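# Lift a staple stick out and set it down

## Task

Remove a single stick of staples from the staple box and place it on the table top with its legs pointing down, far enough away that it touches neither the box's tray nor its sleeve.

## Robot and tools

Robot: two arms with parallel two-finger grippers, left_arm and right_arm. Scene frame: origin at table-top height midway between the nominal arm bases, +x out over the table, +z up, left_arm on the +y side (image left/right does not follow this). Calibrated bases: left_arm at (+0.035, +0.248, +0.038) m, right_arm at (-0.004, -0.228, +0.013) m, each turned slightly about z. A two-camera stand sits behind the arms. Cameras: cam_low, cam_left_wrist, cam_right_wrist, each 504x504.

Gripper geometry: fingers point along the gripper's +z, open and close along its y. end_effector_position is the spot between the pads, roughly 1 cm short of the fingertips. Reported positions and quaternions are in the scene frame and may be off by a few cm, more when reaching far.

The 14-number row (used by execute_actions and move): left_arm dx, dy, dz, rx, ry, rz, opening, then right_arm the same seven. Every number lies in [-1, 1]; both arms are always included. dx..rz are offsets, not poses: measured from that arm's Hand target at the start of the call, along scene-frame axes, with rotation (rx, ry, rz as one rotation vector) about the Hand target position. Scale: 1.0 = 0.6 m or 180 degrees. A translation longer than 1.0 gets shortened along its direction. Opening is absolute: +1 fully open (0.094 m), -1 closed. Sending all six pose numbers as 0 re-requests the current Hand target; a 0 in the opening slot is a real half-open command, so repeat the present opening to leave a gripper unchanged.

execute_actions(actions, cameras): actions is a list of actions; each action is up to 15 rows, one per 1/30 s step, each row an offset from the action's start pose (not the prior row); a short action repeats its final row. Repeating an offset in a later action moves further. Images come only with an empty list or when cameras names them (["all"], [] or names). An unknown camera name invalidates the call.

move(target, speed, blend, opening_speed, grip_force, blocking, cameras): straight-line path for each gripper toward one row, or a list of up to 15 rows, all offsets counted from the same starting Hand targets. speed in m/s, 0.002 to 2.9, default 0.25 (rotation up to twice that in rad/s), one value or one per target. blend in m rounds corners of a list; 0 stops at each. opening_speed: rate of opening change per second on the -1..+1 scale, at least 0.2; use it to close gently. grip_force: newtons per pad, 10 to 50, one value or per arm, persists; lower forces close slowly. blocking=false returns early while the move continues. Paths do not avoid obstacles or the other arm; grippers lag and overshoot more at high speed and near full stretch. Keep paths away from an arm's own base. Moves cap at 10 s. The result adds a "move:" line: done (within 10 mm and 2 degrees, at rest), off_target, moving, held, fault, plus limits such as paced (pose clipped) or held (steps withheld). Neither done nor off_target tells you about contact.

wait(seconds 0 to 10): lets time pass holding commands; returns early if a running move ends. stop(): brakes a running move; braking needs room. zoom_image(camera, region [x0, y0, x1, y1] pixels, at most 504 each way) enlarges part of the newest image of that camera. read_manual(section="licences") only returns licence text. finished_scene(scene) ends the current scene irreversibly; pass its number and call nothing else in that reply. The result must hold with the robot let go.

Result lines: end_effector_position (m) and end_effector_quat_wxyz; Hand target (last commanded pose after clipping, the base for your next offsets); Tool commands; grip_measured (finger opening on the -1..+1 scale, reads up to ~2.5 mm wide when empty, narrower than a squeezed part by up to ~3 mm); Joint positions (last entry is opening in m); Joint velocities (may say within noise or be omitted); Joint torques (include gravity, have per-unit offset and noise; joints 1 to 3 wrap at ±28 N m); MOTOR HOT above 75 °C.

Control behaviour: each step the commanded orientation is clipped to within 40 degrees of the measured one; position takes priority. Friction and load can leave the gripper a few cm from its target without any contact. The gap stays until you send another action (even zeros) or add the missing offset. A tiny move may not start. A blocked arm keeps pushing; to release, command back past the gripper's actual spot. Grip force rises ~1 N per 0.001 below first-touch reading, then jumps to the limit around 20 N; fingers follow commands so contact is not visible in grip_measured. To release, command well above grip_measured. Full grip is about 50 to 64 N per pad.

Avoid: dropping the stick or releasing it while it moves, fast impacts, hard presses into the table or box, anything leaving the table, the arms or grippers touching each other (a gripper closing on the other's fingers counts), strain on a wrist camera cable, and long holds at full stretch or against unreachable targets (motor heat: fold at 90 °C, collapse at 100 °C). Loose objects may occasionally be nudged by outside pushes.

Each tool is called after "Call:" as name(argument=value, ...), one argument or row to a line, values as JSON.

## Session

Call:
execute_actions(
  actions=[],
)

Nothing of this call was run. Scene 2 begins with your next reply.

Call:
move(
  target=[0,0,0,0,0,0,1,-0.2,0.2,0.33,0,0.25,0,1],
  cameras=["all"],
)

Scene clock: 2.80 s.
left_arm: end_effector_position=(+0.4481, +0.2686, +0.1512) grip_measured=+1.000 end_effector_quat_wxyz=(+0.612, -0.025, +0.788, +0.056) | right_arm: end_effector_position=(+0.2837, -0.1056, +0.3392) grip_measured=+1.000 end_effector_quat_wxyz=(+0.293, +0.012, +0.956, -0.002)
Joint positions: left_arm=[-0.056 1.601 0.395 0.958 -0.125 0.028 0.094] | right_arm=[0.585 1.466 1.893 -1.49 0.321 0.522 0.094]
Joint torques (N m): left_arm=[-0.03 -6.78 5.24 1.73 0 0.02] | right_arm=[0.12 -5.56 7.98 1.18 0.32 0.09]
Heat: left arm: 30 °C; right arm: 32 °C.
Hand target: left_arm +0.4516, +0.2693, +0.1626; +0.625, -0.029, +0.778, +0.056 | right_arm +0.2821, -0.1104, +0.3452; +0.295, +0.021, +0.955, -0.006
Off the commanded pose: left_arm 0.012 m, 2 deg | right_arm 0.008 m, 1 deg.
move: off_target (left_arm)

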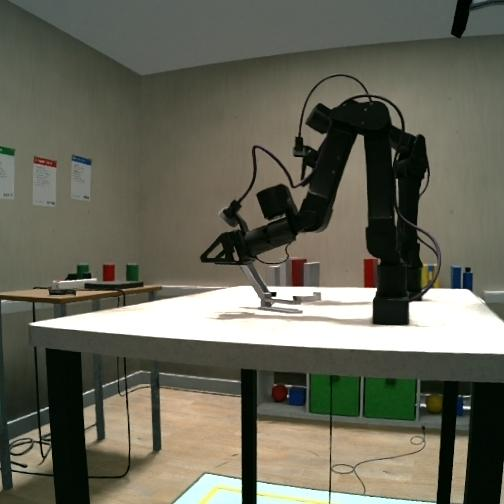

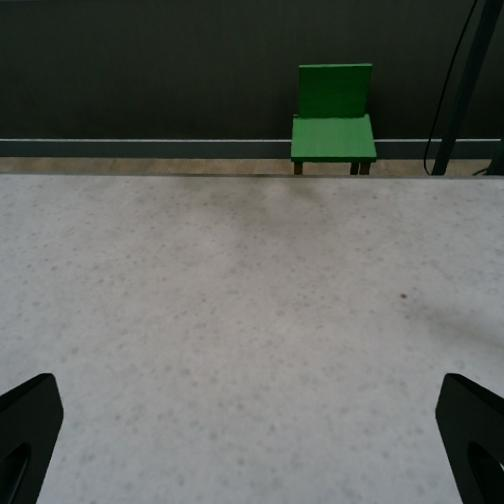

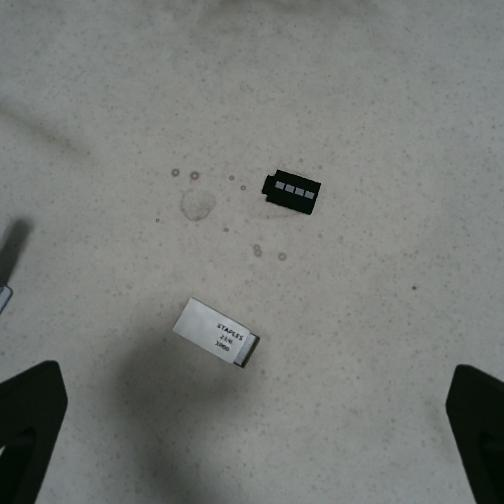

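Call:
zoom_image(
  camera="cam_right_wrist",
  region=[150, 270, 290, 390],
)

Scaled by 3.600.

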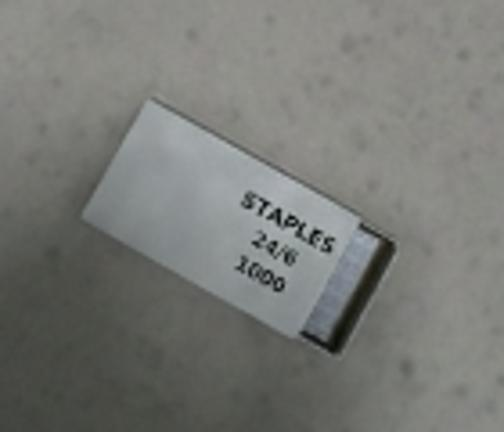

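Call:
move(
  target=[-0.145,-0.36,0.02,0.149,0.153,-0.596,1,-0.1,-0.22,0,0,0,0,1],
  speed=0.35,
  cameras=["all"],
)

Scene clock: 11.77 s.
left_arm: end_effector_position=(+0.3634, +0.0545, +0.1681) grip_measured=+1.000 end_effector_quat_wxyz=(+0.229, +0.730, +0.570, -0.300) | right_arm: end_effector_position=(+0.2324, -0.2460, +0.3475) grip_measured=+1.000 end_effector_quat_wxyz=(+0.302, +0.024, +0.953, -0.015)
Joint positions: left_arm=[-0.247 1.965 1.594 -1.257 0.772 1.64 0.094] | right_arm=[-0.083 1.162 1.709 -1.504 -0.007 -0.035 0.094]
Joint torques (N m): left_arm=[-0.2 -9.28 7.86 -0.44 0.43 0.22] | right_arm=[-0.44 -3.85 4.44 1.41 -0.17 -0.07]
Heat: left arm: 31 °C; right arm: 32 °C.
Hand target: left_arm +0.3646, +0.0533, +0.1746; +0.232, +0.733, +0.563, -0.303 | right_arm +0.2221, -0.2424, +0.3452; +0.295, +0.021, +0.955, -0.006
Off the commanded pose: left_arm 0.007 m, 1 deg | right_arm 0.011 m, 1 deg.
move: off_target (right_arm)

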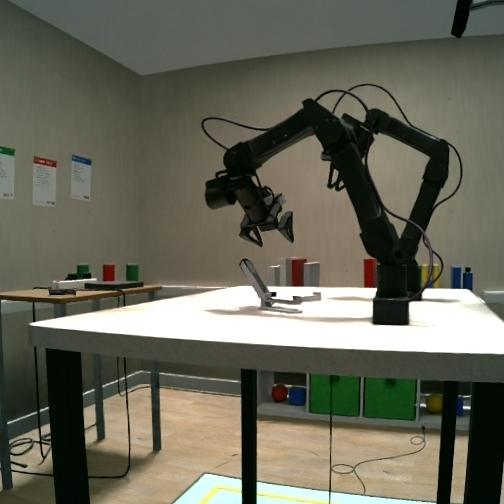

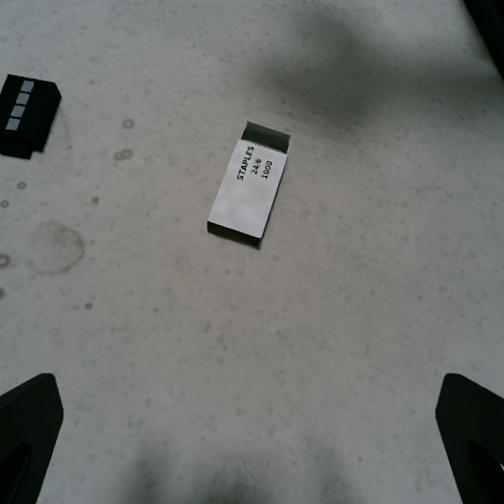

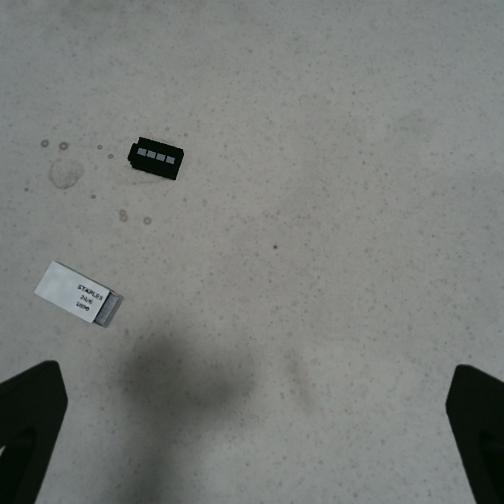

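Call:
move(
  target=[
    [-0.013,-0.14,-0.17,-0.0535,0.019,-0.056,0.4,0,-0.05,-0.05,0,0,0,1],
    [-0.045,-0.203,-0.255,-0.0535,0.019,-0.056,0.4,0,-0.05,-0.05,0,0,0,1],
  ],
  speed=0.2,
  blend=0.02,
  cameras=["all"],
)

Scene clock: 16.17 s.
left_arm: end_effector_position=(+0.3403, -0.0651, +0.0156) grip_measured=+0.402 end_effector_quat_wxyz=(+0.239, +0.756, +0.479, -0.376) | right_arm: end_effector_position=(+0.2195, -0.2751, +0.3088) grip_measured=+1.000 end_effector_quat_wxyz=(+0.271, +0.029, +0.962, -0.009)
Joint positions: left_arm=[-0.514 2.345 1.467 -0.659 0.923 1.531 0.066] | right_arm=[-0.311 1.107 1.531 -1.459 -0.13 -0.219 0.094]
Joint torques (N m): left_arm=[0.27 -12.41 3.43 0.1 0.76 -0.07] | right_arm=[-0.43 -4.14 4.79 1.94 -0.3 -0.09]
Heat: left arm: 31 °C; right arm: 32 °C.
Hand target: left_arm +0.3376, -0.0685, +0.0216; +0.249, +0.748, +0.475, -0.390 | right_arm +0.2221, -0.2724, +0.3152; +0.295, +0.021, +0.955, -0.006
Off the commanded pose: left_arm 0.007 m, 2 deg | right_arm 0.007 m, 3 deg.
move: off_target (right_arm)

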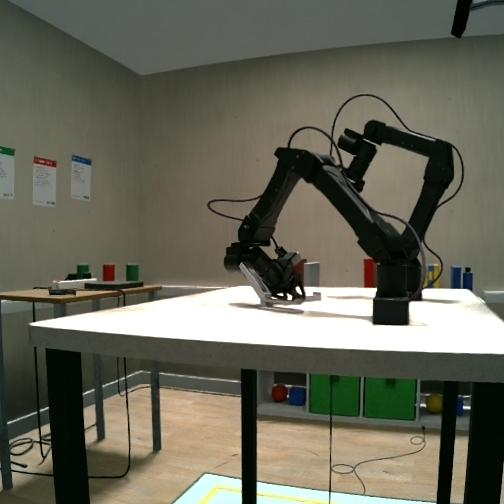

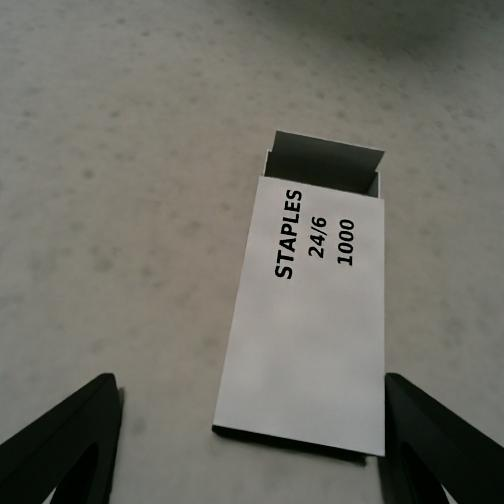

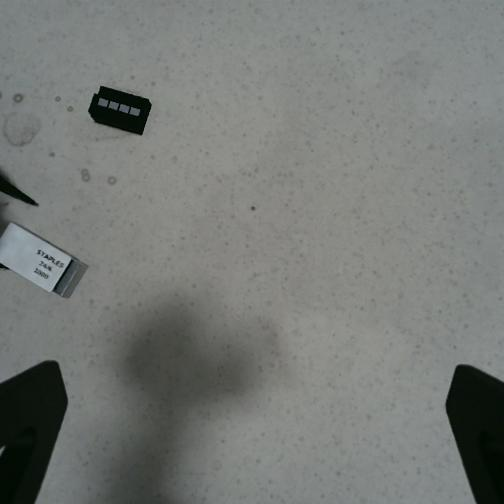

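Call:
move(
  target=[
    [-0.024,0.003,0,0,0,0,0.4,0,0,0,0,0,0,1],
    [-0.024,0.003,0,0,0,0,-0.25,0,0,0,0,0,0,1],
  ],
  speed=0.1,
  grip_force=[15,50],
  opening_speed=0.4,
  cameras=["cam_left_wrist"],
)

Scene clock: 21.00 s.
left_arm: end_effector_position=(+0.3291, -0.0641, +0.0143) grip_measured=-0.117 end_effector_quat_wxyz=(+0.250, +0.746, +0.479, -0.389) | right_arm: end_effector_position=(+0.2195, -0.2751, +0.3088) grip_measured=+1.000 end_effector_quat_wxyz=(+0.271, +0.029, +0.962, -0.009)
Joint positions: left_arm=[-0.514 2.322 1.387 -0.585 0.961 1.51 0.041] | right_arm=[-0.311 1.107 1.531 -1.459 -0.13 -0.219 0.094]
Joint torques (N m): left_arm=[-0.7 -13.91 2.74 -0.01 0.39 -0.08] | right_arm=[-0.43 -4.11 4.77 1.95 -0.31 -0.08]
Heat: left arm: 31 °C; right arm: 32 °C.
Hand target: left_arm +0.3232, -0.0667, +0.0216; +0.249, +0.748, +0.475, -0.390 | right_arm +0.2221, -0.2724, +0.3152; +0.295, +0.021, +0.955, -0.006
Off the commanded pose: left_arm 0.010 m, 1 deg | right_arm 0.007 m, 3 deg.
grip_force (N): 15, 50
move: off_target (right_arm)
Images, in order (width x height): cam_left_wrist 504x504.

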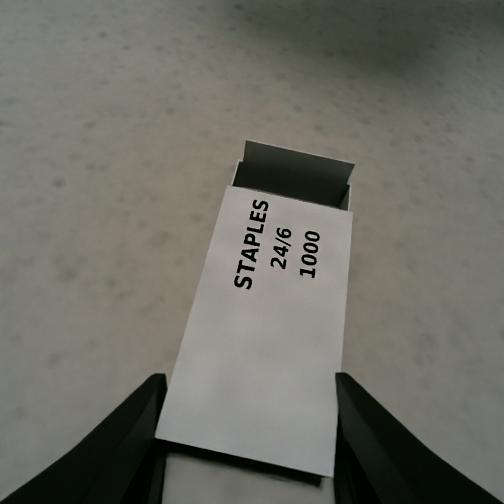

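Call:
move(
  target=[
    [0,0,0,0,0,0,-0.02,0,0,0,0,0,0,1],
    [0,0,-0.00,0,0,-0.055,-0.02,0,0,0,0,0,0,1],
    [0,0,0,0,0,-0.055,-0.27,0,0,0,0,0,0,1],
  ],
  speed=0.1,
  opening_speed=0.4,
  cameras=["cam_left_wrist"],
)

Scene clock: 26.07 s.
left_arm: end_effector_position=(+0.3262, -0.0621, +0.0183) grip_measured=-0.171 end_effector_quat_wxyz=(+0.217, +0.785, +0.419, -0.402) | right_arm: end_effector_position=(+0.2195, -0.2751, +0.3088) grip_measured=+1.000 end_effector_quat_wxyz=(+0.271, +0.029, +0.962, -0.009)
Joint positions: left_arm=[-0.519 2.417 1.596 -0.912 0.94 1.775 0.039] | right_arm=[-0.311 1.107 1.531 -1.459 -0.13 -0.219 0.094]
Joint torques (N m): left_arm=[-0.59 -11.54 6.48 -0.62 0.48 0.25] | right_arm=[-0.42 -4.11 4.77 1.94 -0.3 -0.08]
Heat: left arm: 31 °C; right arm: 33 °C.
Hand target: left_arm +0.3232, -0.0667, +0.0216; +0.214, +0.787, +0.409, -0.410 | right_arm +0.2221, -0.2724, +0.3152; +0.295, +0.021, +0.955, -0.006
Off the commanded pose: left_arm 0.006 m, 1 deg | right_arm 0.007 m, 3 deg.
grip_force (N): 15, 50
move: off_target (right_arm)
Images, in order (width x height): cam_left_wrist 504x504.

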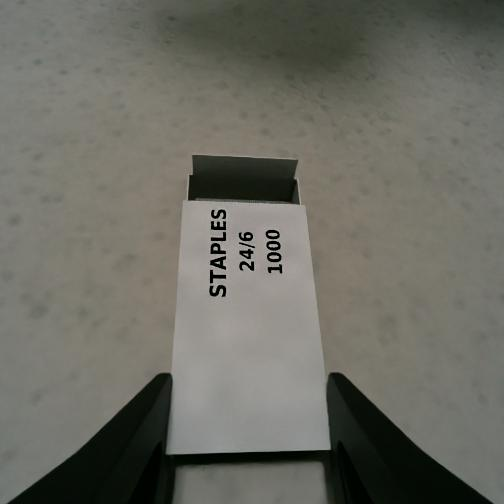

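Call:
move(
  target=[0.1,0.05,0,0,0,0,-0.3,0.115,0.232,-0.375,0.054,-0.108,0.3235,0.2],
  speed=0.12,
  cameras=["all"],
)

Scene clock: 32.13 s.
left_arm: end_effector_position=(+0.3821, -0.0385, +0.0174) grip_measured=-0.172 end_effector_quat_wxyz=(+0.214, +0.789, +0.411, -0.403) | right_arm: end_effector_position=(+0.2912, -0.1407, +0.0858) grip_measured=+0.203 end_effector_quat_wxyz=(+0.392, -0.408, +0.799, +0.203)
Joint positions: left_arm=[-0.419 2.626 1.992 -1.248 0.91 1.965 0.039] | right_arm=[-0.138 1.358 0.562 -0.235 -0.78 -0.86 0.057]
Joint torques (N m): left_arm=[0.55 -12.89 6.84 -0.94 0.46 0.24] | right_arm=[0.4 -4.71 5.18 1.85 -0.94 -0.11]
Heat: left arm: 31 °C; right arm: 33 °C.
Hand target: left_arm +0.3832, -0.0367, +0.0216; +0.214, +0.787, +0.409, -0.410 | right_arm +0.2911, -0.1332, +0.0902; +0.408, -0.419, +0.781, +0.218
Off the commanded pose: left_arm 0.005 m, 1 deg | right_arm 0.009 m, 3 deg.
grip_force (N): 15, 50
move: off_target (right_arm)

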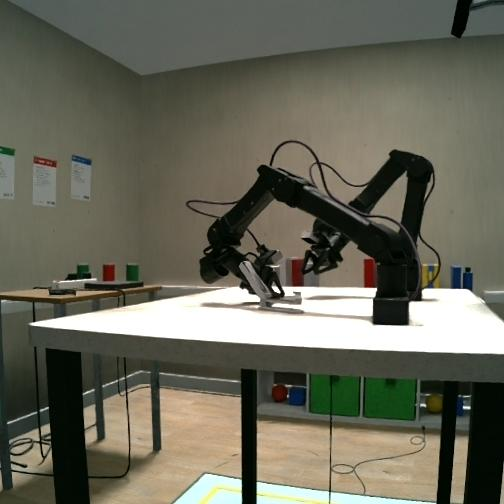

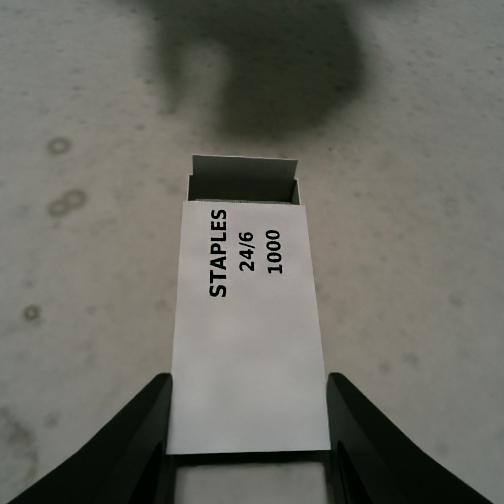

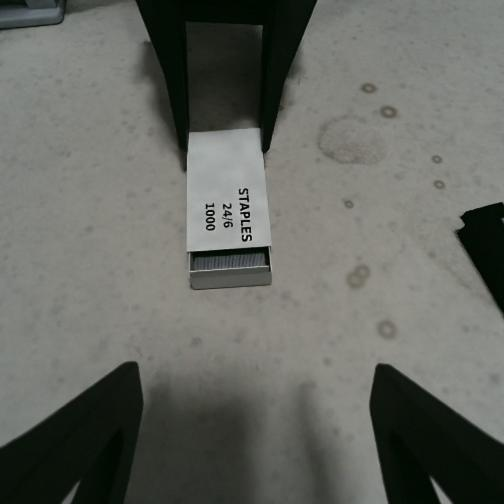

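Call:
move(
  target=[0,0,0,0,0,0,-0.3,0.053,0.1,-0.115,0,0,0,0.2],
  speed=0.08,
  cameras=["cam_left_wrist","cam_right_wrist"],
)

Scene clock: 35.17 s.
left_arm: end_effector_position=(+0.3821, -0.0385, +0.0174) grip_measured=-0.172 end_effector_quat_wxyz=(+0.214, +0.789, +0.411, -0.403) | right_arm: end_effector_position=(+0.3214, -0.0736, +0.0221) grip_measured=+0.203 end_effector_quat_wxyz=(+0.402, -0.423, +0.783, +0.217)
Joint positions: left_arm=[-0.419 2.626 1.992 -1.248 0.91 1.965 0.039] | right_arm=[0.127 1.739 0.499 0.403 -0.668 -0.602 0.057]
Joint torques (N m): left_arm=[0.54 -12.9 6.87 -0.94 0.46 0.24] | right_arm=[0.27 -6.61 3.81 2.28 -0.28 0.09]
Heat: left arm: 32 °C; right arm: 33 °C.
Hand target: left_arm +0.3832, -0.0367, +0.0216; +0.214, +0.787, +0.409, -0.410 | right_arm +0.3229, -0.0732, +0.0212; +0.408, -0.419, +0.781, +0.218
Off the commanded pose: left_arm 0.005 m, 1 deg | right_arm 0.002 m, 1 deg.
grip_force (N): 15, 50
move: done
Images, in order (width x height): cam_left_wrist 504x504, cam_right_wrist 504x504.

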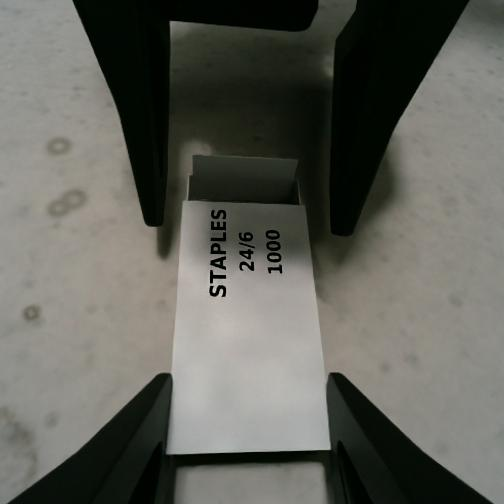

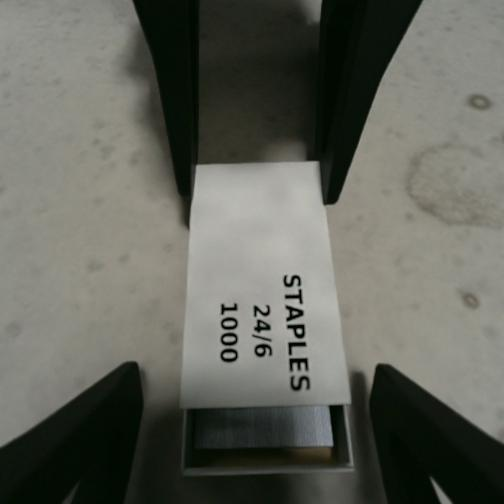

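Call:
move(
  target=[
    [0,0,0,0,0,0,-0.3,-0.035,-0.055,0.04,0,0,0,-0.02],
    [0,0,0,0,0,0,-0.3,-0.011,-0.016,-0.006,0,0,0,-0.02],
  ],
  speed=0.1,
  cameras=["cam_right_wrist"],
)

Scene clock: 38.23 s.
left_arm: end_effector_position=(+0.3835, -0.0374, +0.0178) grip_measured=-0.173 end_effector_quat_wxyz=(+0.214, +0.789, +0.412, -0.402) | right_arm: end_effector_position=(+0.3110, -0.0832, +0.0167) grip_measured=-0.017 end_effector_quat_wxyz=(+0.401, -0.422, +0.783, +0.219)
Joint positions: left_arm=[-0.416 2.626 1.995 -1.249 0.909 1.965 0.039] | right_arm=[0.091 1.731 0.456 0.414 -0.696 -0.636 0.046]
Joint torques (N m): left_arm=[0.55 -12.94 6.61 -0.93 0.47 0.24] | right_arm=[0.42 -6.26 4.7 2.13 -0.26 0.11]
Heat: left arm: 32 °C; right arm: 33 °C.
Hand target: left_arm +0.3832, -0.0367, +0.0216; +0.214, +0.787, +0.409, -0.410 | right_arm +0.3163, -0.0828, +0.0176; +0.408, -0.419, +0.781, +0.218
Off the commanded pose: left_arm 0.004 m, 1 deg | right_arm 0.005 m, 1 deg.
grip_force (N): 15, 50
move: done
Images, in order (width x height): cam_right_wrist 504x504.

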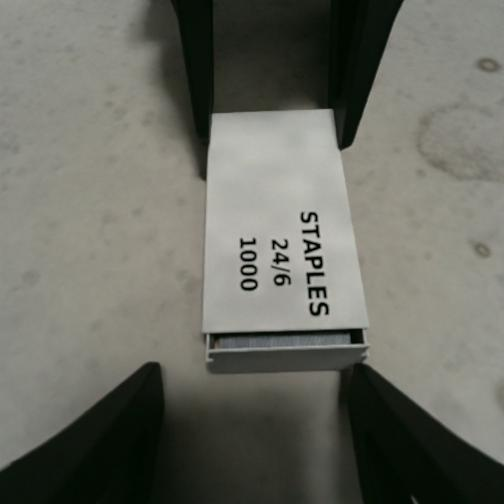

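Call:
move(
  target=[
    [0,0,0,0,0,0,-0.3,-0.02,-0.04,0.05,0,0,0,-0.02],
    [0,0,0,0,0,0,-0.3,0.011,0.001,0.002,0,0,0,-0.02],
  ],
  speed=0.1,
  cameras=["cam_right_wrist"],
)

Scene clock: 41.17 s.
left_arm: end_effector_position=(+0.3835, -0.0374, +0.0178) grip_measured=-0.173 end_effector_quat_wxyz=(+0.214, +0.789, +0.412, -0.402) | right_arm: end_effector_position=(+0.3142, -0.0825, +0.0164) grip_measured=-0.017 end_effector_quat_wxyz=(+0.399, -0.423, +0.783, +0.221)
Joint positions: left_arm=[-0.416 2.626 1.995 -1.249 0.909 1.965 0.039] | right_arm=[0.091 1.743 0.473 0.405 -0.699 -0.637 0.046]
Joint torques (N m): left_arm=[0.54 -12.94 6.6 -0.92 0.47 0.24] | right_arm=[0.39 -6.3 5.56 2.07 -0.23 0.11]
Heat: left arm: 32 °C; right arm: 33 °C.
Hand target: left_arm +0.3832, -0.0367, +0.0216; +0.214, +0.787, +0.409, -0.410 | right_arm +0.3229, -0.0822, +0.0188; +0.408, -0.419, +0.781, +0.218
Off the commanded pose: left_arm 0.004 m, 1 deg | right_arm 0.009 m, 1 deg.
grip_force (N): 15, 50
move: done
Images, in order (width x height): cam_right_wrist 504x504.

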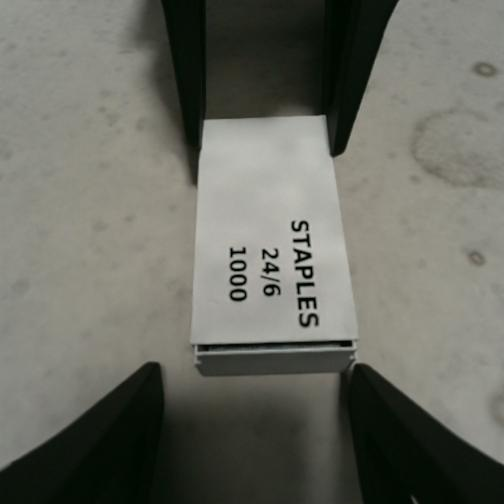

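Call:
zoom_image(
  camera="cam_right_wrist",
  region=[140, 310, 400, 440],
)

Scaled by 1.938.

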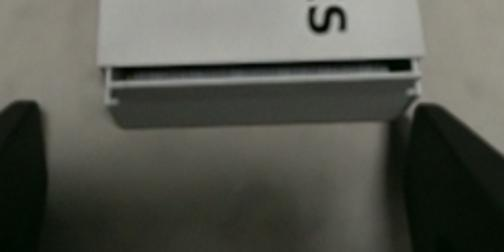

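Call:
move(
  target=[
    [0,0,0,0,0,0,-0.3,0,0,0,0,0,0,0.15],
    [0,0,0,0,0,0,-0.3,-0.015,-0.03,0.05,0,0,0,0.15],
    [0,0,0,0,0,0,-0.3,0.011,0.003,-0.005,0,0,0,0.15],
  ],
  speed=0.1,
  cameras=["cam_right_wrist"],
)

Call:
zoom_image(
  camera="cam_right_wrist",
  region=[100, 310, 420, 470],
)

Scene clock: 46.30 s.
left_arm: end_effector_position=(+0.3835, -0.0374, +0.0178) grip_measured=-0.173 end_effector_quat_wxyz=(+0.214, +0.789, +0.412, -0.402) | right_arm: end_effector_position=(+0.3233, -0.0801, +0.0163) grip_measured=+0.147 end_effector_quat_wxyz=(+0.405, -0.425, +0.779, +0.220)
Joint positions: left_arm=[-0.416 2.626 1.995 -1.249 0.909 1.965 0.039] | right_arm=[0.095 1.776 0.5 0.424 -0.699 -0.634 0.054]
Joint torques (N m): left_arm=[0.55 -12.94 6.63 -0.94 0.48 0.24] | right_arm=[0.42 -6.45 5.31 2 -0.19 0.12]
Heat: left arm: 32 °C; right arm: 33 °C.
Hand target: left_arm +0.3832, -0.0367, +0.0216; +0.214, +0.787, +0.409, -0.410 | right_arm +0.3295, -0.0804, +0.0158; +0.408, -0.419, +0.781, +0.218
Off the commanded pose: left_arm 0.004 m, 1 deg | right_arm 0.006 m, 1 deg.
grip_force (N): 15, 50
move: done
Images, in order (width x height): cam_right_wrist 504x504.

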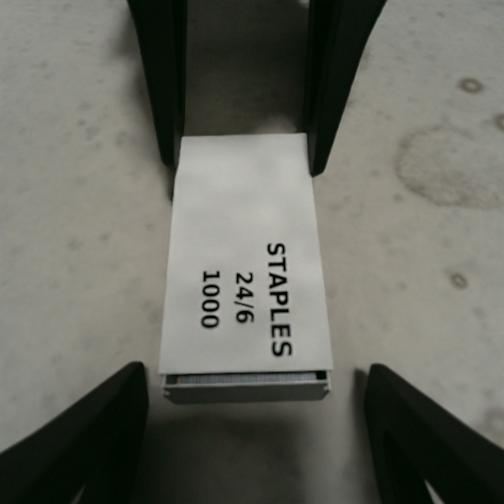

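Scaled by 1.575.

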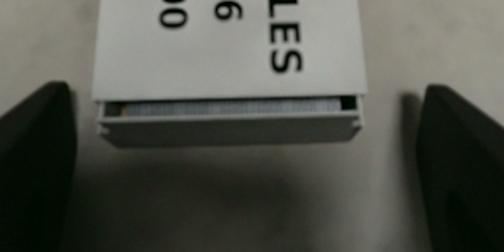

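Call:
move(
  target=[
    [0,0,0,0,0,0,-0.3,-0.02,-0.03,0.05,0,0,0,0.15],
    [0,0,0,0,0,0,-0.3,-0.003,-0.0045,-0.003,0,0,0,0.15],
    [0,0,0,0,0,0,-0.3,-0.003,-0.0045,-0.003,0,0,0,-0.12],
  ],
  speed=0.1,
  grip_force=[15,40],
  opening_speed=0.4,
  cameras=["cam_right_wrist"],
)

Call:
zoom_image(
  camera="cam_right_wrist",
  region=[100, 310, 420, 470],
)

Scene clock: 50.37 s.
left_arm: end_effector_position=(+0.3848, -0.0358, +0.0178) grip_measured=-0.173 end_effector_quat_wxyz=(+0.215, +0.788, +0.414, -0.401) | right_arm: end_effector_position=(+0.3238, -0.0820, +0.0159) grip_measured=-0.117 end_effector_quat_wxyz=(+0.406, -0.425, +0.779, +0.218)
Joint positions: left_arm=[-0.412 2.626 1.995 -1.249 0.909 1.965 0.039] | right_arm=[0.089 1.777 0.499 0.428 -0.7 -0.64 0.041]
Joint torques (N m): left_arm=[0.31 -12.94 6.63 -0.93 0.48 0.24] | right_arm=[0.03 -6.46 4.57 2.02 -0.25 0.1]
Heat: left arm: 33 °C; right arm: 33 °C.
Hand target: left_arm +0.3832, -0.0367, +0.0216; +0.214, +0.787, +0.409, -0.410 | right_arm +0.3277, -0.0831, +0.0140; +0.408, -0.419, +0.781, +0.218
Off the commanded pose: left_arm 0.004 m, 1 deg | right_arm 0.005 m, 1 deg.
grip_force (N): 15, 40
move: done
Images, in order (width x height): cam_right_wrist 504x504.

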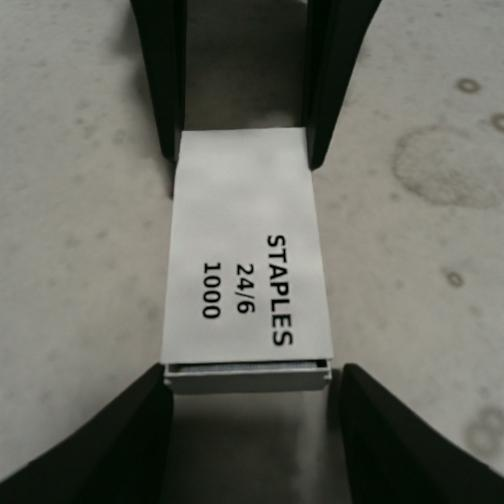

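Scaled by 1.575.

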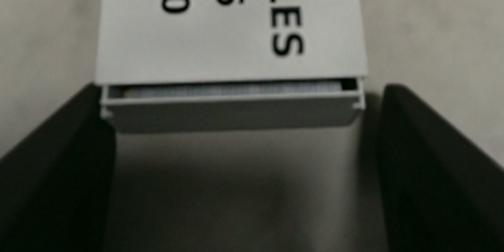

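Call:
move(
  target=[0,0,0,0,0,0,-0.3,0,0,0,0,0,0,-0.4],
  opening_speed=0.4,
  cameras=["cam_right_wrist"],
)

Call:
zoom_image(
  camera="cam_right_wrist",
  region=[100, 310, 420, 470],
)

Scene clock: 51.90 s.
left_arm: end_effector_position=(+0.3863, -0.0364, +0.0189) grip_measured=-0.173 end_effector_quat_wxyz=(+0.217, +0.789, +0.413, -0.399) | right_arm: end_effector_position=(+0.3234, -0.0813, +0.0161) grip_measured=-0.248 end_effector_quat_wxyz=(+0.406, -0.426, +0.778, +0.219)
Joint positions: left_arm=[-0.412 2.626 2.001 -1.249 0.909 1.965 0.039] | right_arm=[0.091 1.777 0.499 0.428 -0.702 -0.64 0.035]
Joint torques (N m): left_arm=[0.31 -12.94 6.23 -0.93 0.48 0.24] | right_arm=[-0.09 -6.46 4.55 2.02 -0.24 0.1]
Heat: left arm: 33 °C; right arm: 33 °C.
Hand target: left_arm +0.3832, -0.0367, +0.0216; +0.214, +0.787, +0.409, -0.410 | right_arm +0.3277, -0.0831, +0.0140; +0.408, -0.419, +0.781, +0.218
Off the commanded pose: left_arm 0.004 m, 1 deg | right_arm 0.005 m, 1 deg.
grip_force (N): 15, 40
move: done
Images, in order (width x height): cam_right_wrist 504x504.

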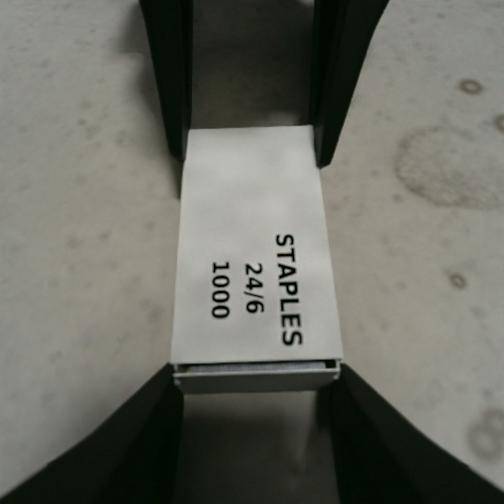

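Scaled by 1.575.

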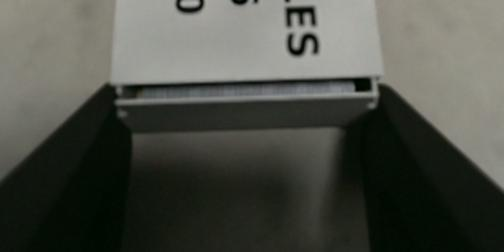

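Call:
move(
  target=[0,0,0,0,0,0,-0.3,-0.045,-0.065,0.005,0,0,0,-0.45],
  speed=0.06,
  cameras=["cam_right_wrist"],
)

Scene clock: 53.77 s.
left_arm: end_effector_position=(+0.3824, -0.0415, +0.0197) grip_measured=-0.173 end_effector_quat_wxyz=(+0.217, +0.790, +0.408, -0.403) | right_arm: end_effector_position=(+0.3024, -0.1162, +0.0152) grip_measured=-0.249 end_effector_quat_wxyz=(+0.411, -0.426, +0.775, +0.221)
Joint positions: left_arm=[-0.424 2.626 1.999 -1.249 0.917 1.965 0.039] | right_arm=[-0.06 1.719 0.431 0.34 -0.803 -0.795 0.035]
Joint torques (N m): left_arm=[0.53 -12.92 6.28 -0.94 0.41 0.25] | right_arm=[-1.07 -9.29 3.78 1.18 -0.29 -0.08]
Heat: left arm: 33 °C; right arm: 33 °C.
Hand target: left_arm +0.3832, -0.0367, +0.0216; +0.214, +0.787, +0.409, -0.410 | right_arm +0.3007, -0.1221, +0.0170; +0.408, -0.419, +0.781, +0.218
Off the commanded pose: left_arm 0.005 m, 1 deg | right_arm 0.006 m, 1 deg.
grip_force (N): 15, 40
move: done
Images, in order (width x height): cam_right_wrist 504x504.

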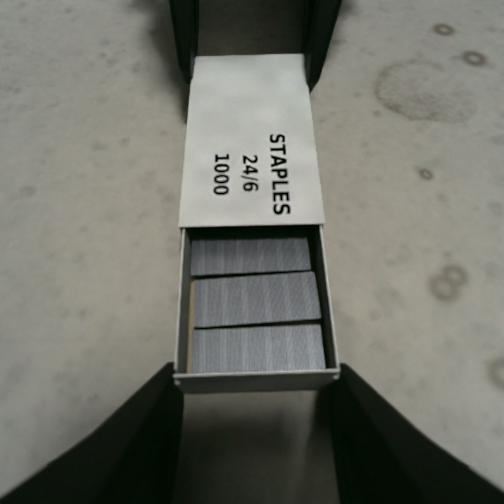

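Call:
move(
  target=[
    [0,0,0,0,0,0,-0.3,0,0,0,0,0,0,0.05],
    [0,0,0,0,0,0,-0.3,-0.06,-0.09,0.04,0,0,0,0.05],
    [0,0,0,0,0,0,-0.3,-0.04,-0.06,0.12,-0.092,0.061,0,-1],
  ],
  speed=0.15,
  cameras=["cam_right_wrist"],
)

Scene clock: 62.10 s.
left_arm: end_effector_position=(+0.3826, -0.0399, +0.0187) grip_measured=-0.173 end_effector_quat_wxyz=(+0.214, +0.791, +0.409, -0.402) | right_arm: end_effector_position=(+0.2711, -0.1586, +0.0756) grip_measured=-0.991 end_effector_quat_wxyz=(+0.254, -0.448, +0.844, +0.147)
Joint positions: left_arm=[-0.422 2.626 1.999 -1.251 0.909 1.965 0.039] | right_arm=[-0.077 1.378 0.736 -0.626 -0.522 -0.975 0]
Joint torques (N m): left_arm=[0.5 -12.93 6.23 -0.91 0.47 0.24] | right_arm=[0.32 -7.47 8.46 0.83 -0.32 0.04]
Heat: left arm: 34 °C; right arm: 32 °C.
Hand target: left_arm +0.3832, -0.0367, +0.0216; +0.214, +0.787, +0.409, -0.410 | right_arm +0.2767, -0.1581, +0.0890; +0.267, -0.451, +0.840, +0.142
Off the commanded pose: left_arm 0.004 m, 1 deg | right_arm 0.014 m, 2 deg.
grip_force (N): 15, 40
move: off_target (right_arm); target 3's new opening was sent with right_arm's hand 0.014 m and 2 deg from that target
Images, in order (width x height): cam_right_wrist 504x504.

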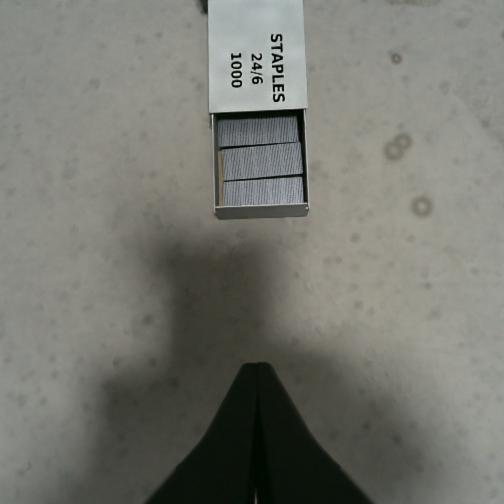

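Call:
move(
  target=[
    [0,0,0,0,0,0,-0.3,0.072,0.112,-0.055,0,0,0,-1],
    [0,0,0,0,0,0,-0.3,0.072,0.112,-0.117,0,0,0,-1],
  ],
  speed=0.08,
  blend=0.005,
  cameras=["cam_right_wrist"],
)

Call:
zoom_image(
  camera="cam_right_wrist",
  region=[150, 270, 350, 470],
)

Scene clock: 65.30 s.
left_arm: end_effector_position=(+0.3842, -0.0373, +0.0177) grip_measured=-0.173 end_effector_quat_wxyz=(+0.214, +0.790, +0.412, -0.400) | right_arm: end_effector_position=(+0.3186, -0.0913, +0.0234) grip_measured=-0.991 end_effector_quat_wxyz=(+0.263, -0.453, +0.840, +0.142)
Joint positions: left_arm=[-0.416 2.628 1.999 -1.251 0.906 1.965 0.039] | right_arm=[0.187 1.667 0.743 -0.198 -0.424 -0.706 0]
Joint torques (N m): left_arm=[0.51 -13.08 6.19 -0.91 0.49 0.23] | right_arm=[0.27 -7.09 4.33 1.79 -0.21 0.05]
Heat: left arm: 34 °C; right arm: 32 °C.
Hand target: left_arm +0.3832, -0.0367, +0.0216; +0.214, +0.787, +0.409, -0.410 | right_arm +0.3199, -0.0909, +0.0188; +0.267, -0.451, +0.840, +0.142
Off the commanded pose: left_arm 0.004 m, 1 deg | right_arm 0.005 m, 1 deg.
grip_force (N): 15, 40
move: done
Images, in order (width x height): cam_right_wrist 504x504.

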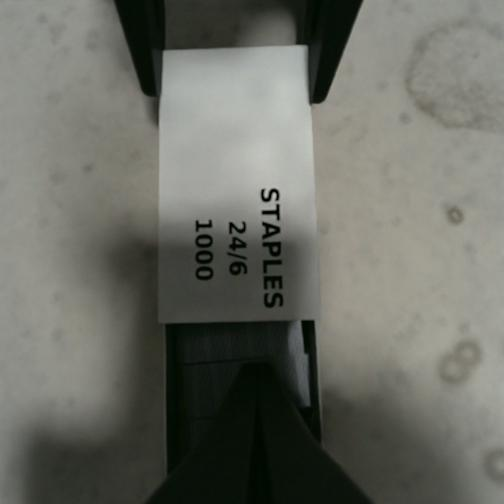

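Scaled by 2.520.

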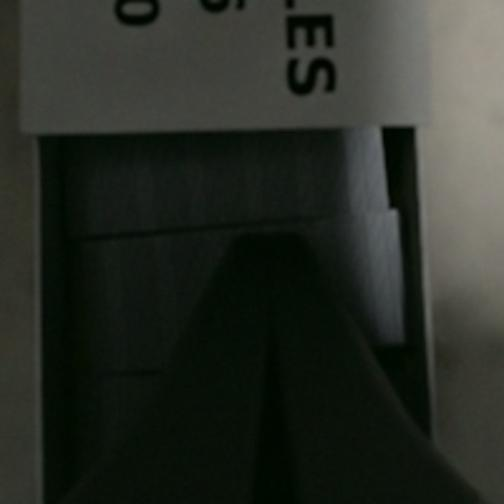

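Call:
move(
  target=[
    [0,0,0,0,0,0,-0.3,-0.007,-0.01,-0.016,0,0,0,-1],
    [0,0,0,0,0,0,-0.3,0.017,0.025,-0.018,0,0,0,-1],
  ],
  speed=0.04,
  cameras=["cam_right_wrist"],
)

Call:
zoom_image(
  camera="cam_right_wrist",
  region=[150, 270, 350, 470],
)

Scene clock: 67.57 s.
left_arm: end_effector_position=(+0.3889, -0.0305, +0.0167) grip_measured=-0.173 end_effector_quat_wxyz=(+0.214, +0.788, +0.419, -0.396) | right_arm: end_effector_position=(+0.3294, -0.0764, +0.0224) grip_measured=-0.991 end_effector_quat_wxyz=(+0.285, -0.452, +0.832, +0.151)
Joint positions: left_arm=[-0.399 2.628 1.999 -1.251 0.898 1.965 0.039] | right_arm=[0.215 1.707 0.747 -0.108 -0.441 -0.668 0]
Joint torques (N m): left_arm=[-0.69 -13.09 6.2 -0.91 0.55 0.23] | right_arm=[0.92 -4.86 6.09 1.56 0.19 0.06]
Heat: left arm: 34 °C; right arm: 32 °C.
Hand target: left_arm +0.3832, -0.0367, +0.0216; +0.214, +0.787, +0.409, -0.410 | right_arm +0.3301, -0.0759, +0.0080; +0.267, -0.451, +0.840, +0.142
Off the commanded pose: left_arm 0.010 m, 2 deg | right_arm 0.014 m, 2 deg.
grip_force (N): 15, 40
move: off_target (right_arm)
Images, in order (width x height): cam_right_wrist 504x504.

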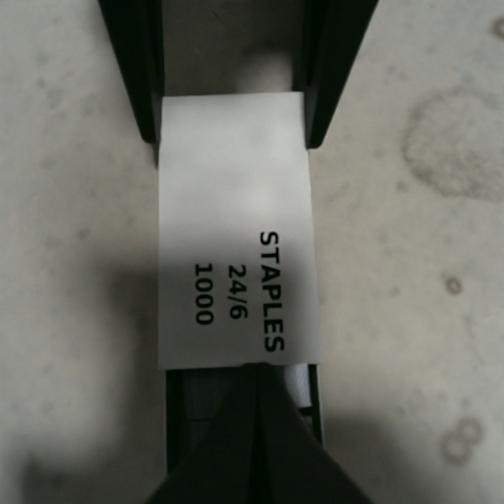

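Scaled by 2.520.

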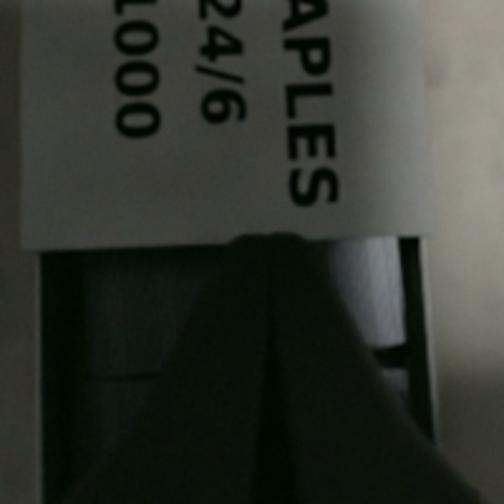

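Call:
move(
  target=[0,0,0,0,0,0,-0.3,-0.09,-0.13,0.13,0,0,0,-1],
  speed=0.2,
  cameras=["cam_right_wrist"],
)

Call:
zoom_image(
  camera="cam_right_wrist",
  region=[170, 80, 340, 250],
)

Scene clock: 70.27 s.
left_arm: end_effector_position=(+0.3876, -0.0321, +0.0167) grip_measured=-0.173 end_effector_quat_wxyz=(+0.214, +0.789, +0.417, -0.397) | right_arm: end_effector_position=(+0.2700, -0.1600, +0.0688) grip_measured=-0.991 end_effector_quat_wxyz=(+0.244, -0.443, +0.852, +0.132)
Joint positions: left_arm=[-0.404 2.628 1.999 -1.251 0.898 1.965 0.039] | right_arm=[-0.055 1.375 0.718 -0.602 -0.476 -0.941 0]
Joint torques (N m): left_arm=[-0.66 -13.08 6.2 -0.9 0.56 0.23] | right_arm=[-0.49 -7.27 8.72 0.86 -0.77 -0.11]
Heat: left arm: 35 °C; right arm: 32 °C.
Hand target: left_arm +0.3832, -0.0367, +0.0216; +0.214, +0.787, +0.409, -0.410 | right_arm +0.2761, -0.1539, +0.0860; +0.267, -0.451, +0.840, +0.142
Off the commanded pose: left_arm 0.008 m, 2 deg | right_arm 0.019 m, 3 deg.
grip_force (N): 15, 40
move: off_target (right_arm)
Images, in order (width x height): cam_right_wrist 504x504.

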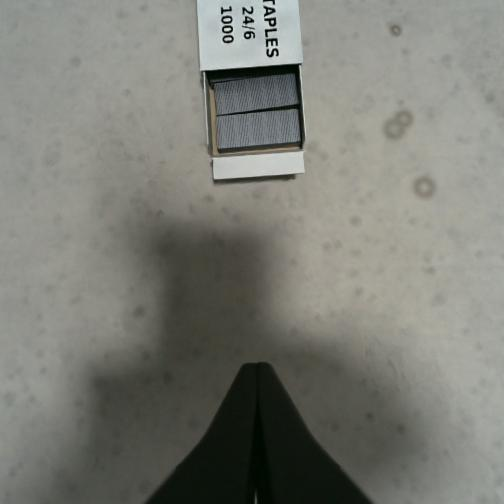

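Scaled by 2.965.

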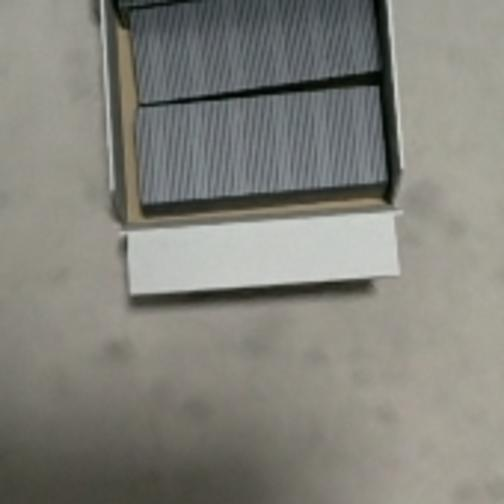

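Call:
move(
  target=[
    [0,0,0,0,0,0,-0.3,0.03,0.05,-0.03,0.092,-0.061,0,0.15],
    [0,0,0,0,0,0,-0.3,0.08,0.1057,-0.1167,0.092,-0.061,0,0.15],
  ],
  speed=0.12,
  grip_force=[15,50],
  cameras=["cam_right_wrist"],
)

Scene clock: 75.57 s.
left_arm: end_effector_position=(+0.3876, -0.0321, +0.0167) grip_measured=-0.173 end_effector_quat_wxyz=(+0.214, +0.789, +0.417, -0.397) | right_arm: end_effector_position=(+0.3215, -0.0909, +0.0167) grip_measured=+0.147 end_effector_quat_wxyz=(+0.403, -0.423, +0.782, +0.218)
Joint positions: left_arm=[-0.404 2.628 1.999 -1.251 0.898 1.965 0.039] | right_arm=[0.057 1.759 0.497 0.383 -0.716 -0.67 0.054]
Joint torques (N m): left_arm=[-0.64 -13.08 6.19 -0.91 0.56 0.23] | right_arm=[0.39 -6.63 4.11 2.14 -0.31 0.1]
Heat: left arm: 36 °C; right arm: 33 °C.
Hand target: left_arm +0.3832, -0.0367, +0.0216; +0.214, +0.787, +0.409, -0.410 | right_arm +0.3241, -0.0905, +0.0159; +0.408, -0.419, +0.781, +0.218
Off the commanded pose: left_arm 0.008 m, 2 deg | right_arm 0.003 m, 1 deg.
grip_force (N): 15, 50
move: done
Images, in order (width x height): cam_right_wrist 504x504.

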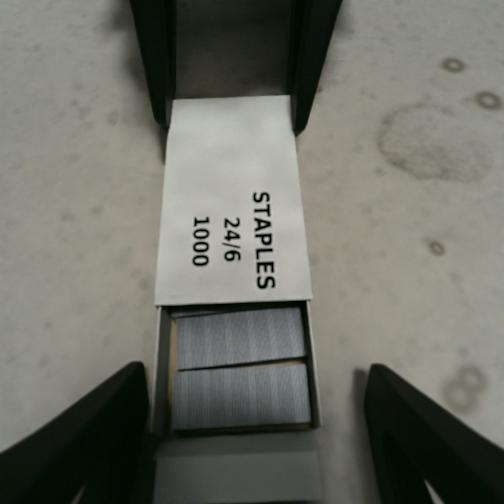

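Call:
move(
  target=[
    [0,0,0,0,0,0,-0.3,0,0,0,0,0,0,-0.4],
    [0,0,0,0,0,0,-0.3,-0.022,-0.032,0.008,0,0,0,-0.45],
    [0,0,0,0,0,0,-0.3,-0.019,-0.027,0.06,0.085,-0.056,0,-0.45],
  ],
  speed=0.1,
  cameras=["cam_right_wrist","cam_low"],
)

Scene clock: 83.50 s.
left_arm: end_effector_position=(+0.3767, -0.0450, +0.0269) grip_measured=-0.173 end_effector_quat_wxyz=(+0.218, +0.776, +0.412, -0.424) | right_arm: end_effector_position=(+0.3043, -0.1074, +0.0295) grip_measured=-0.242 end_effector_quat_wxyz=(+0.485, -0.380, +0.740, +0.271)
Joint positions: left_arm=[-0.427 2.628 2.002 -1.285 0.955 1.965 0.039] | right_arm=[-0.086 1.84 0.327 0.797 -0.947 -0.579 0.036]
Joint torques (N m): left_arm=[0.81 -13.09 6 -0.6 0.09 0.25] | right_arm=[-1.21 -7.25 3.45 3.09 -1.15 0.44]
Heat: left arm: 37 °C; right arm: 33 °C.
Hand target: left_arm +0.3832, -0.0367, +0.0216; +0.214, +0.787, +0.409, -0.410 | right_arm +0.3127, -0.1067, +0.0519; +0.527, -0.379, +0.707, +0.282
Off the commanded pose: left_arm 0.012 m, 2 deg | right_arm 0.024 m, 6 deg.
grip_force (N): 15, 50
move: off_target (left_arm, right_arm)
Images, in order (width x height): cam_low 504x504, cam_right_wrist 504x504.

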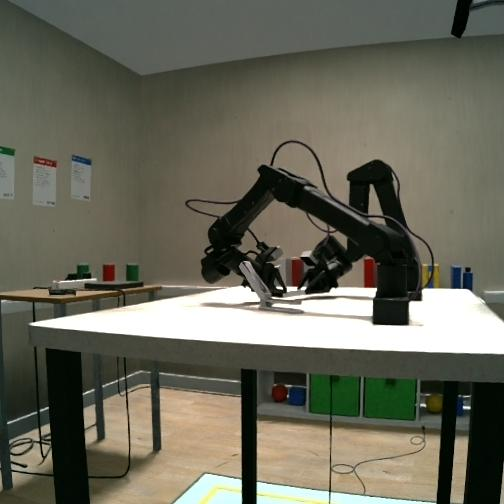

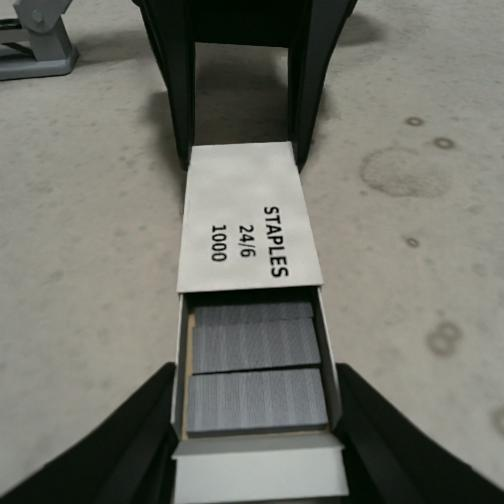

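Call:
move(
  target=[
    [0,0,0,0,0,0,-0.3,0,0,0.035,0.035,-0.023,0,-0.45],
    [0,0,0,0,0,0,-0.3,-0.02,-0.03,0.03,0.035,-0.023,0,-0.45],
  ],
  speed=[0.1,0.5],
  cameras=["cam_right_wrist","cam_low"],
)

Scene clock: 86.20 s.
left_arm: end_effector_position=(+0.3705, -0.0520, +0.0340) grip_measured=-0.173 end_effector_quat_wxyz=(+0.222, +0.765, +0.411, -0.443) | right_arm: end_effector_position=(+0.2958, -0.1196, +0.0490) grip_measured=-0.243 end_effector_quat_wxyz=(+0.531, -0.346, +0.706, +0.314)
Joint positions: left_arm=[-0.438 2.628 2.002 -1.308 0.996 1.965 0.039] | right_arm=[-0.187 1.921 0.261 1.089 -1.116 -0.446 0.036]
Joint torques (N m): left_arm=[1.61 -13.14 5.91 -0.44 -0.28 0.26] | right_arm=[-1.94 -7.5 2.24 3.26 -0.95 0.19]
Heat: left arm: 37 °C; right arm: 34 °C.
Hand target: left_arm +0.3832, -0.0367, +0.0216; +0.214, +0.787, +0.409, -0.410 | right_arm +0.3007, -0.1247, +0.0699; +0.572, -0.359, +0.671, +0.307
Off the commanded pose: left_arm 0.023 m, 5 deg | right_arm 0.022 m, 6 deg.
grip_force (N): 15, 50
move: off_target (left_arm, right_arm)
Images, in order (width x height): cam_low 504x504, cam_right_wrist 504x504.

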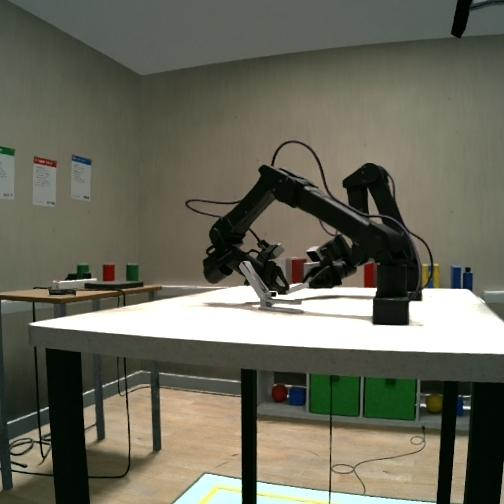

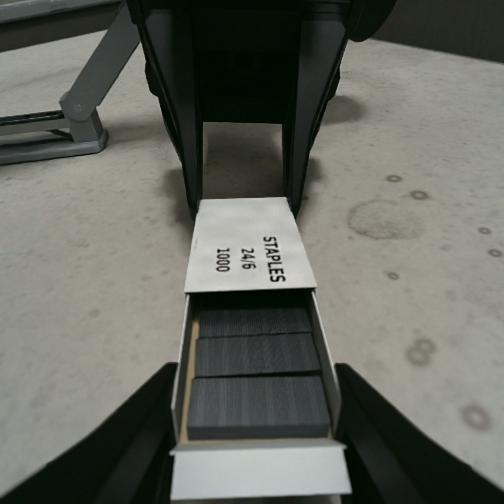

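Call:
move(
  target=[0.0,0.0,-0.025,0,0,0,-0.3,0.015,0.02,0.05,0.02,-0.013,0,-0.45],
  speed=0.2,
  cameras=["cam_right_wrist","cam_low"],
)

Call:
zoom_image(
  camera="cam_low",
  region=[190, 220, 370, 320],
)

Scene clock: 88.23 s.
left_arm: end_effector_position=(+0.3724, -0.0468, +0.0305) grip_measured=-0.173 end_effector_quat_wxyz=(+0.218, +0.763, +0.417, -0.442) | right_arm: end_effector_position=(+0.3002, -0.1122, +0.0637) grip_measured=-0.245 end_effector_quat_wxyz=(+0.532, -0.319, +0.705, +0.343)
Joint positions: left_arm=[-0.427 2.634 2.002 -1.311 0.987 1.965 0.039] | right_arm=[-0.158 1.912 0.261 1.184 -1.116 -0.277 0.035]
Joint torques (N m): left_arm=[0.92 -11.29 5.12 -0.12 -0.19 0.3] | right_arm=[0.12 -9.94 2.54 4.09 -0.61 0.39]
Heat: left arm: 37 °C; right arm: 35 °C.
Hand target: left_arm +0.3832, -0.0367, +0.0066; +0.214, +0.787, +0.409, -0.410 | right_arm +0.3097, -0.1127, +0.0999; +0.597, -0.347, +0.649, +0.320
Off the commanded pose: left_arm 0.028 m, 5 deg | right_arm 0.037 m, 11 deg.
grip_force (N): 15, 50
move: off_target (left_arm, right_arm)
Images, in order (width x height): cam_low 504x504, cam_right_wrist 504x504.

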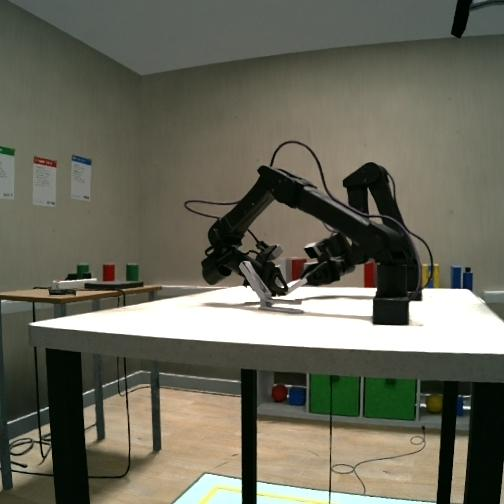

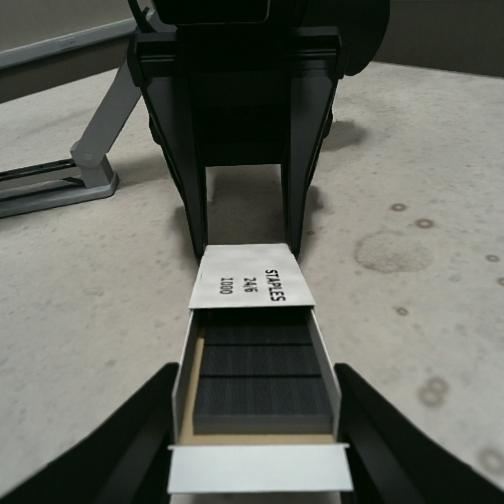

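Scaled by 2.800.

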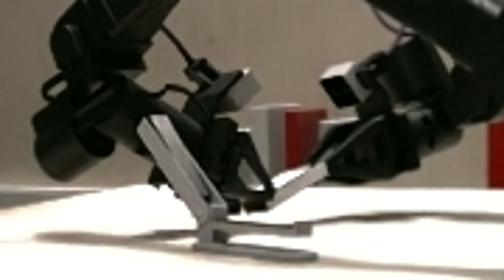

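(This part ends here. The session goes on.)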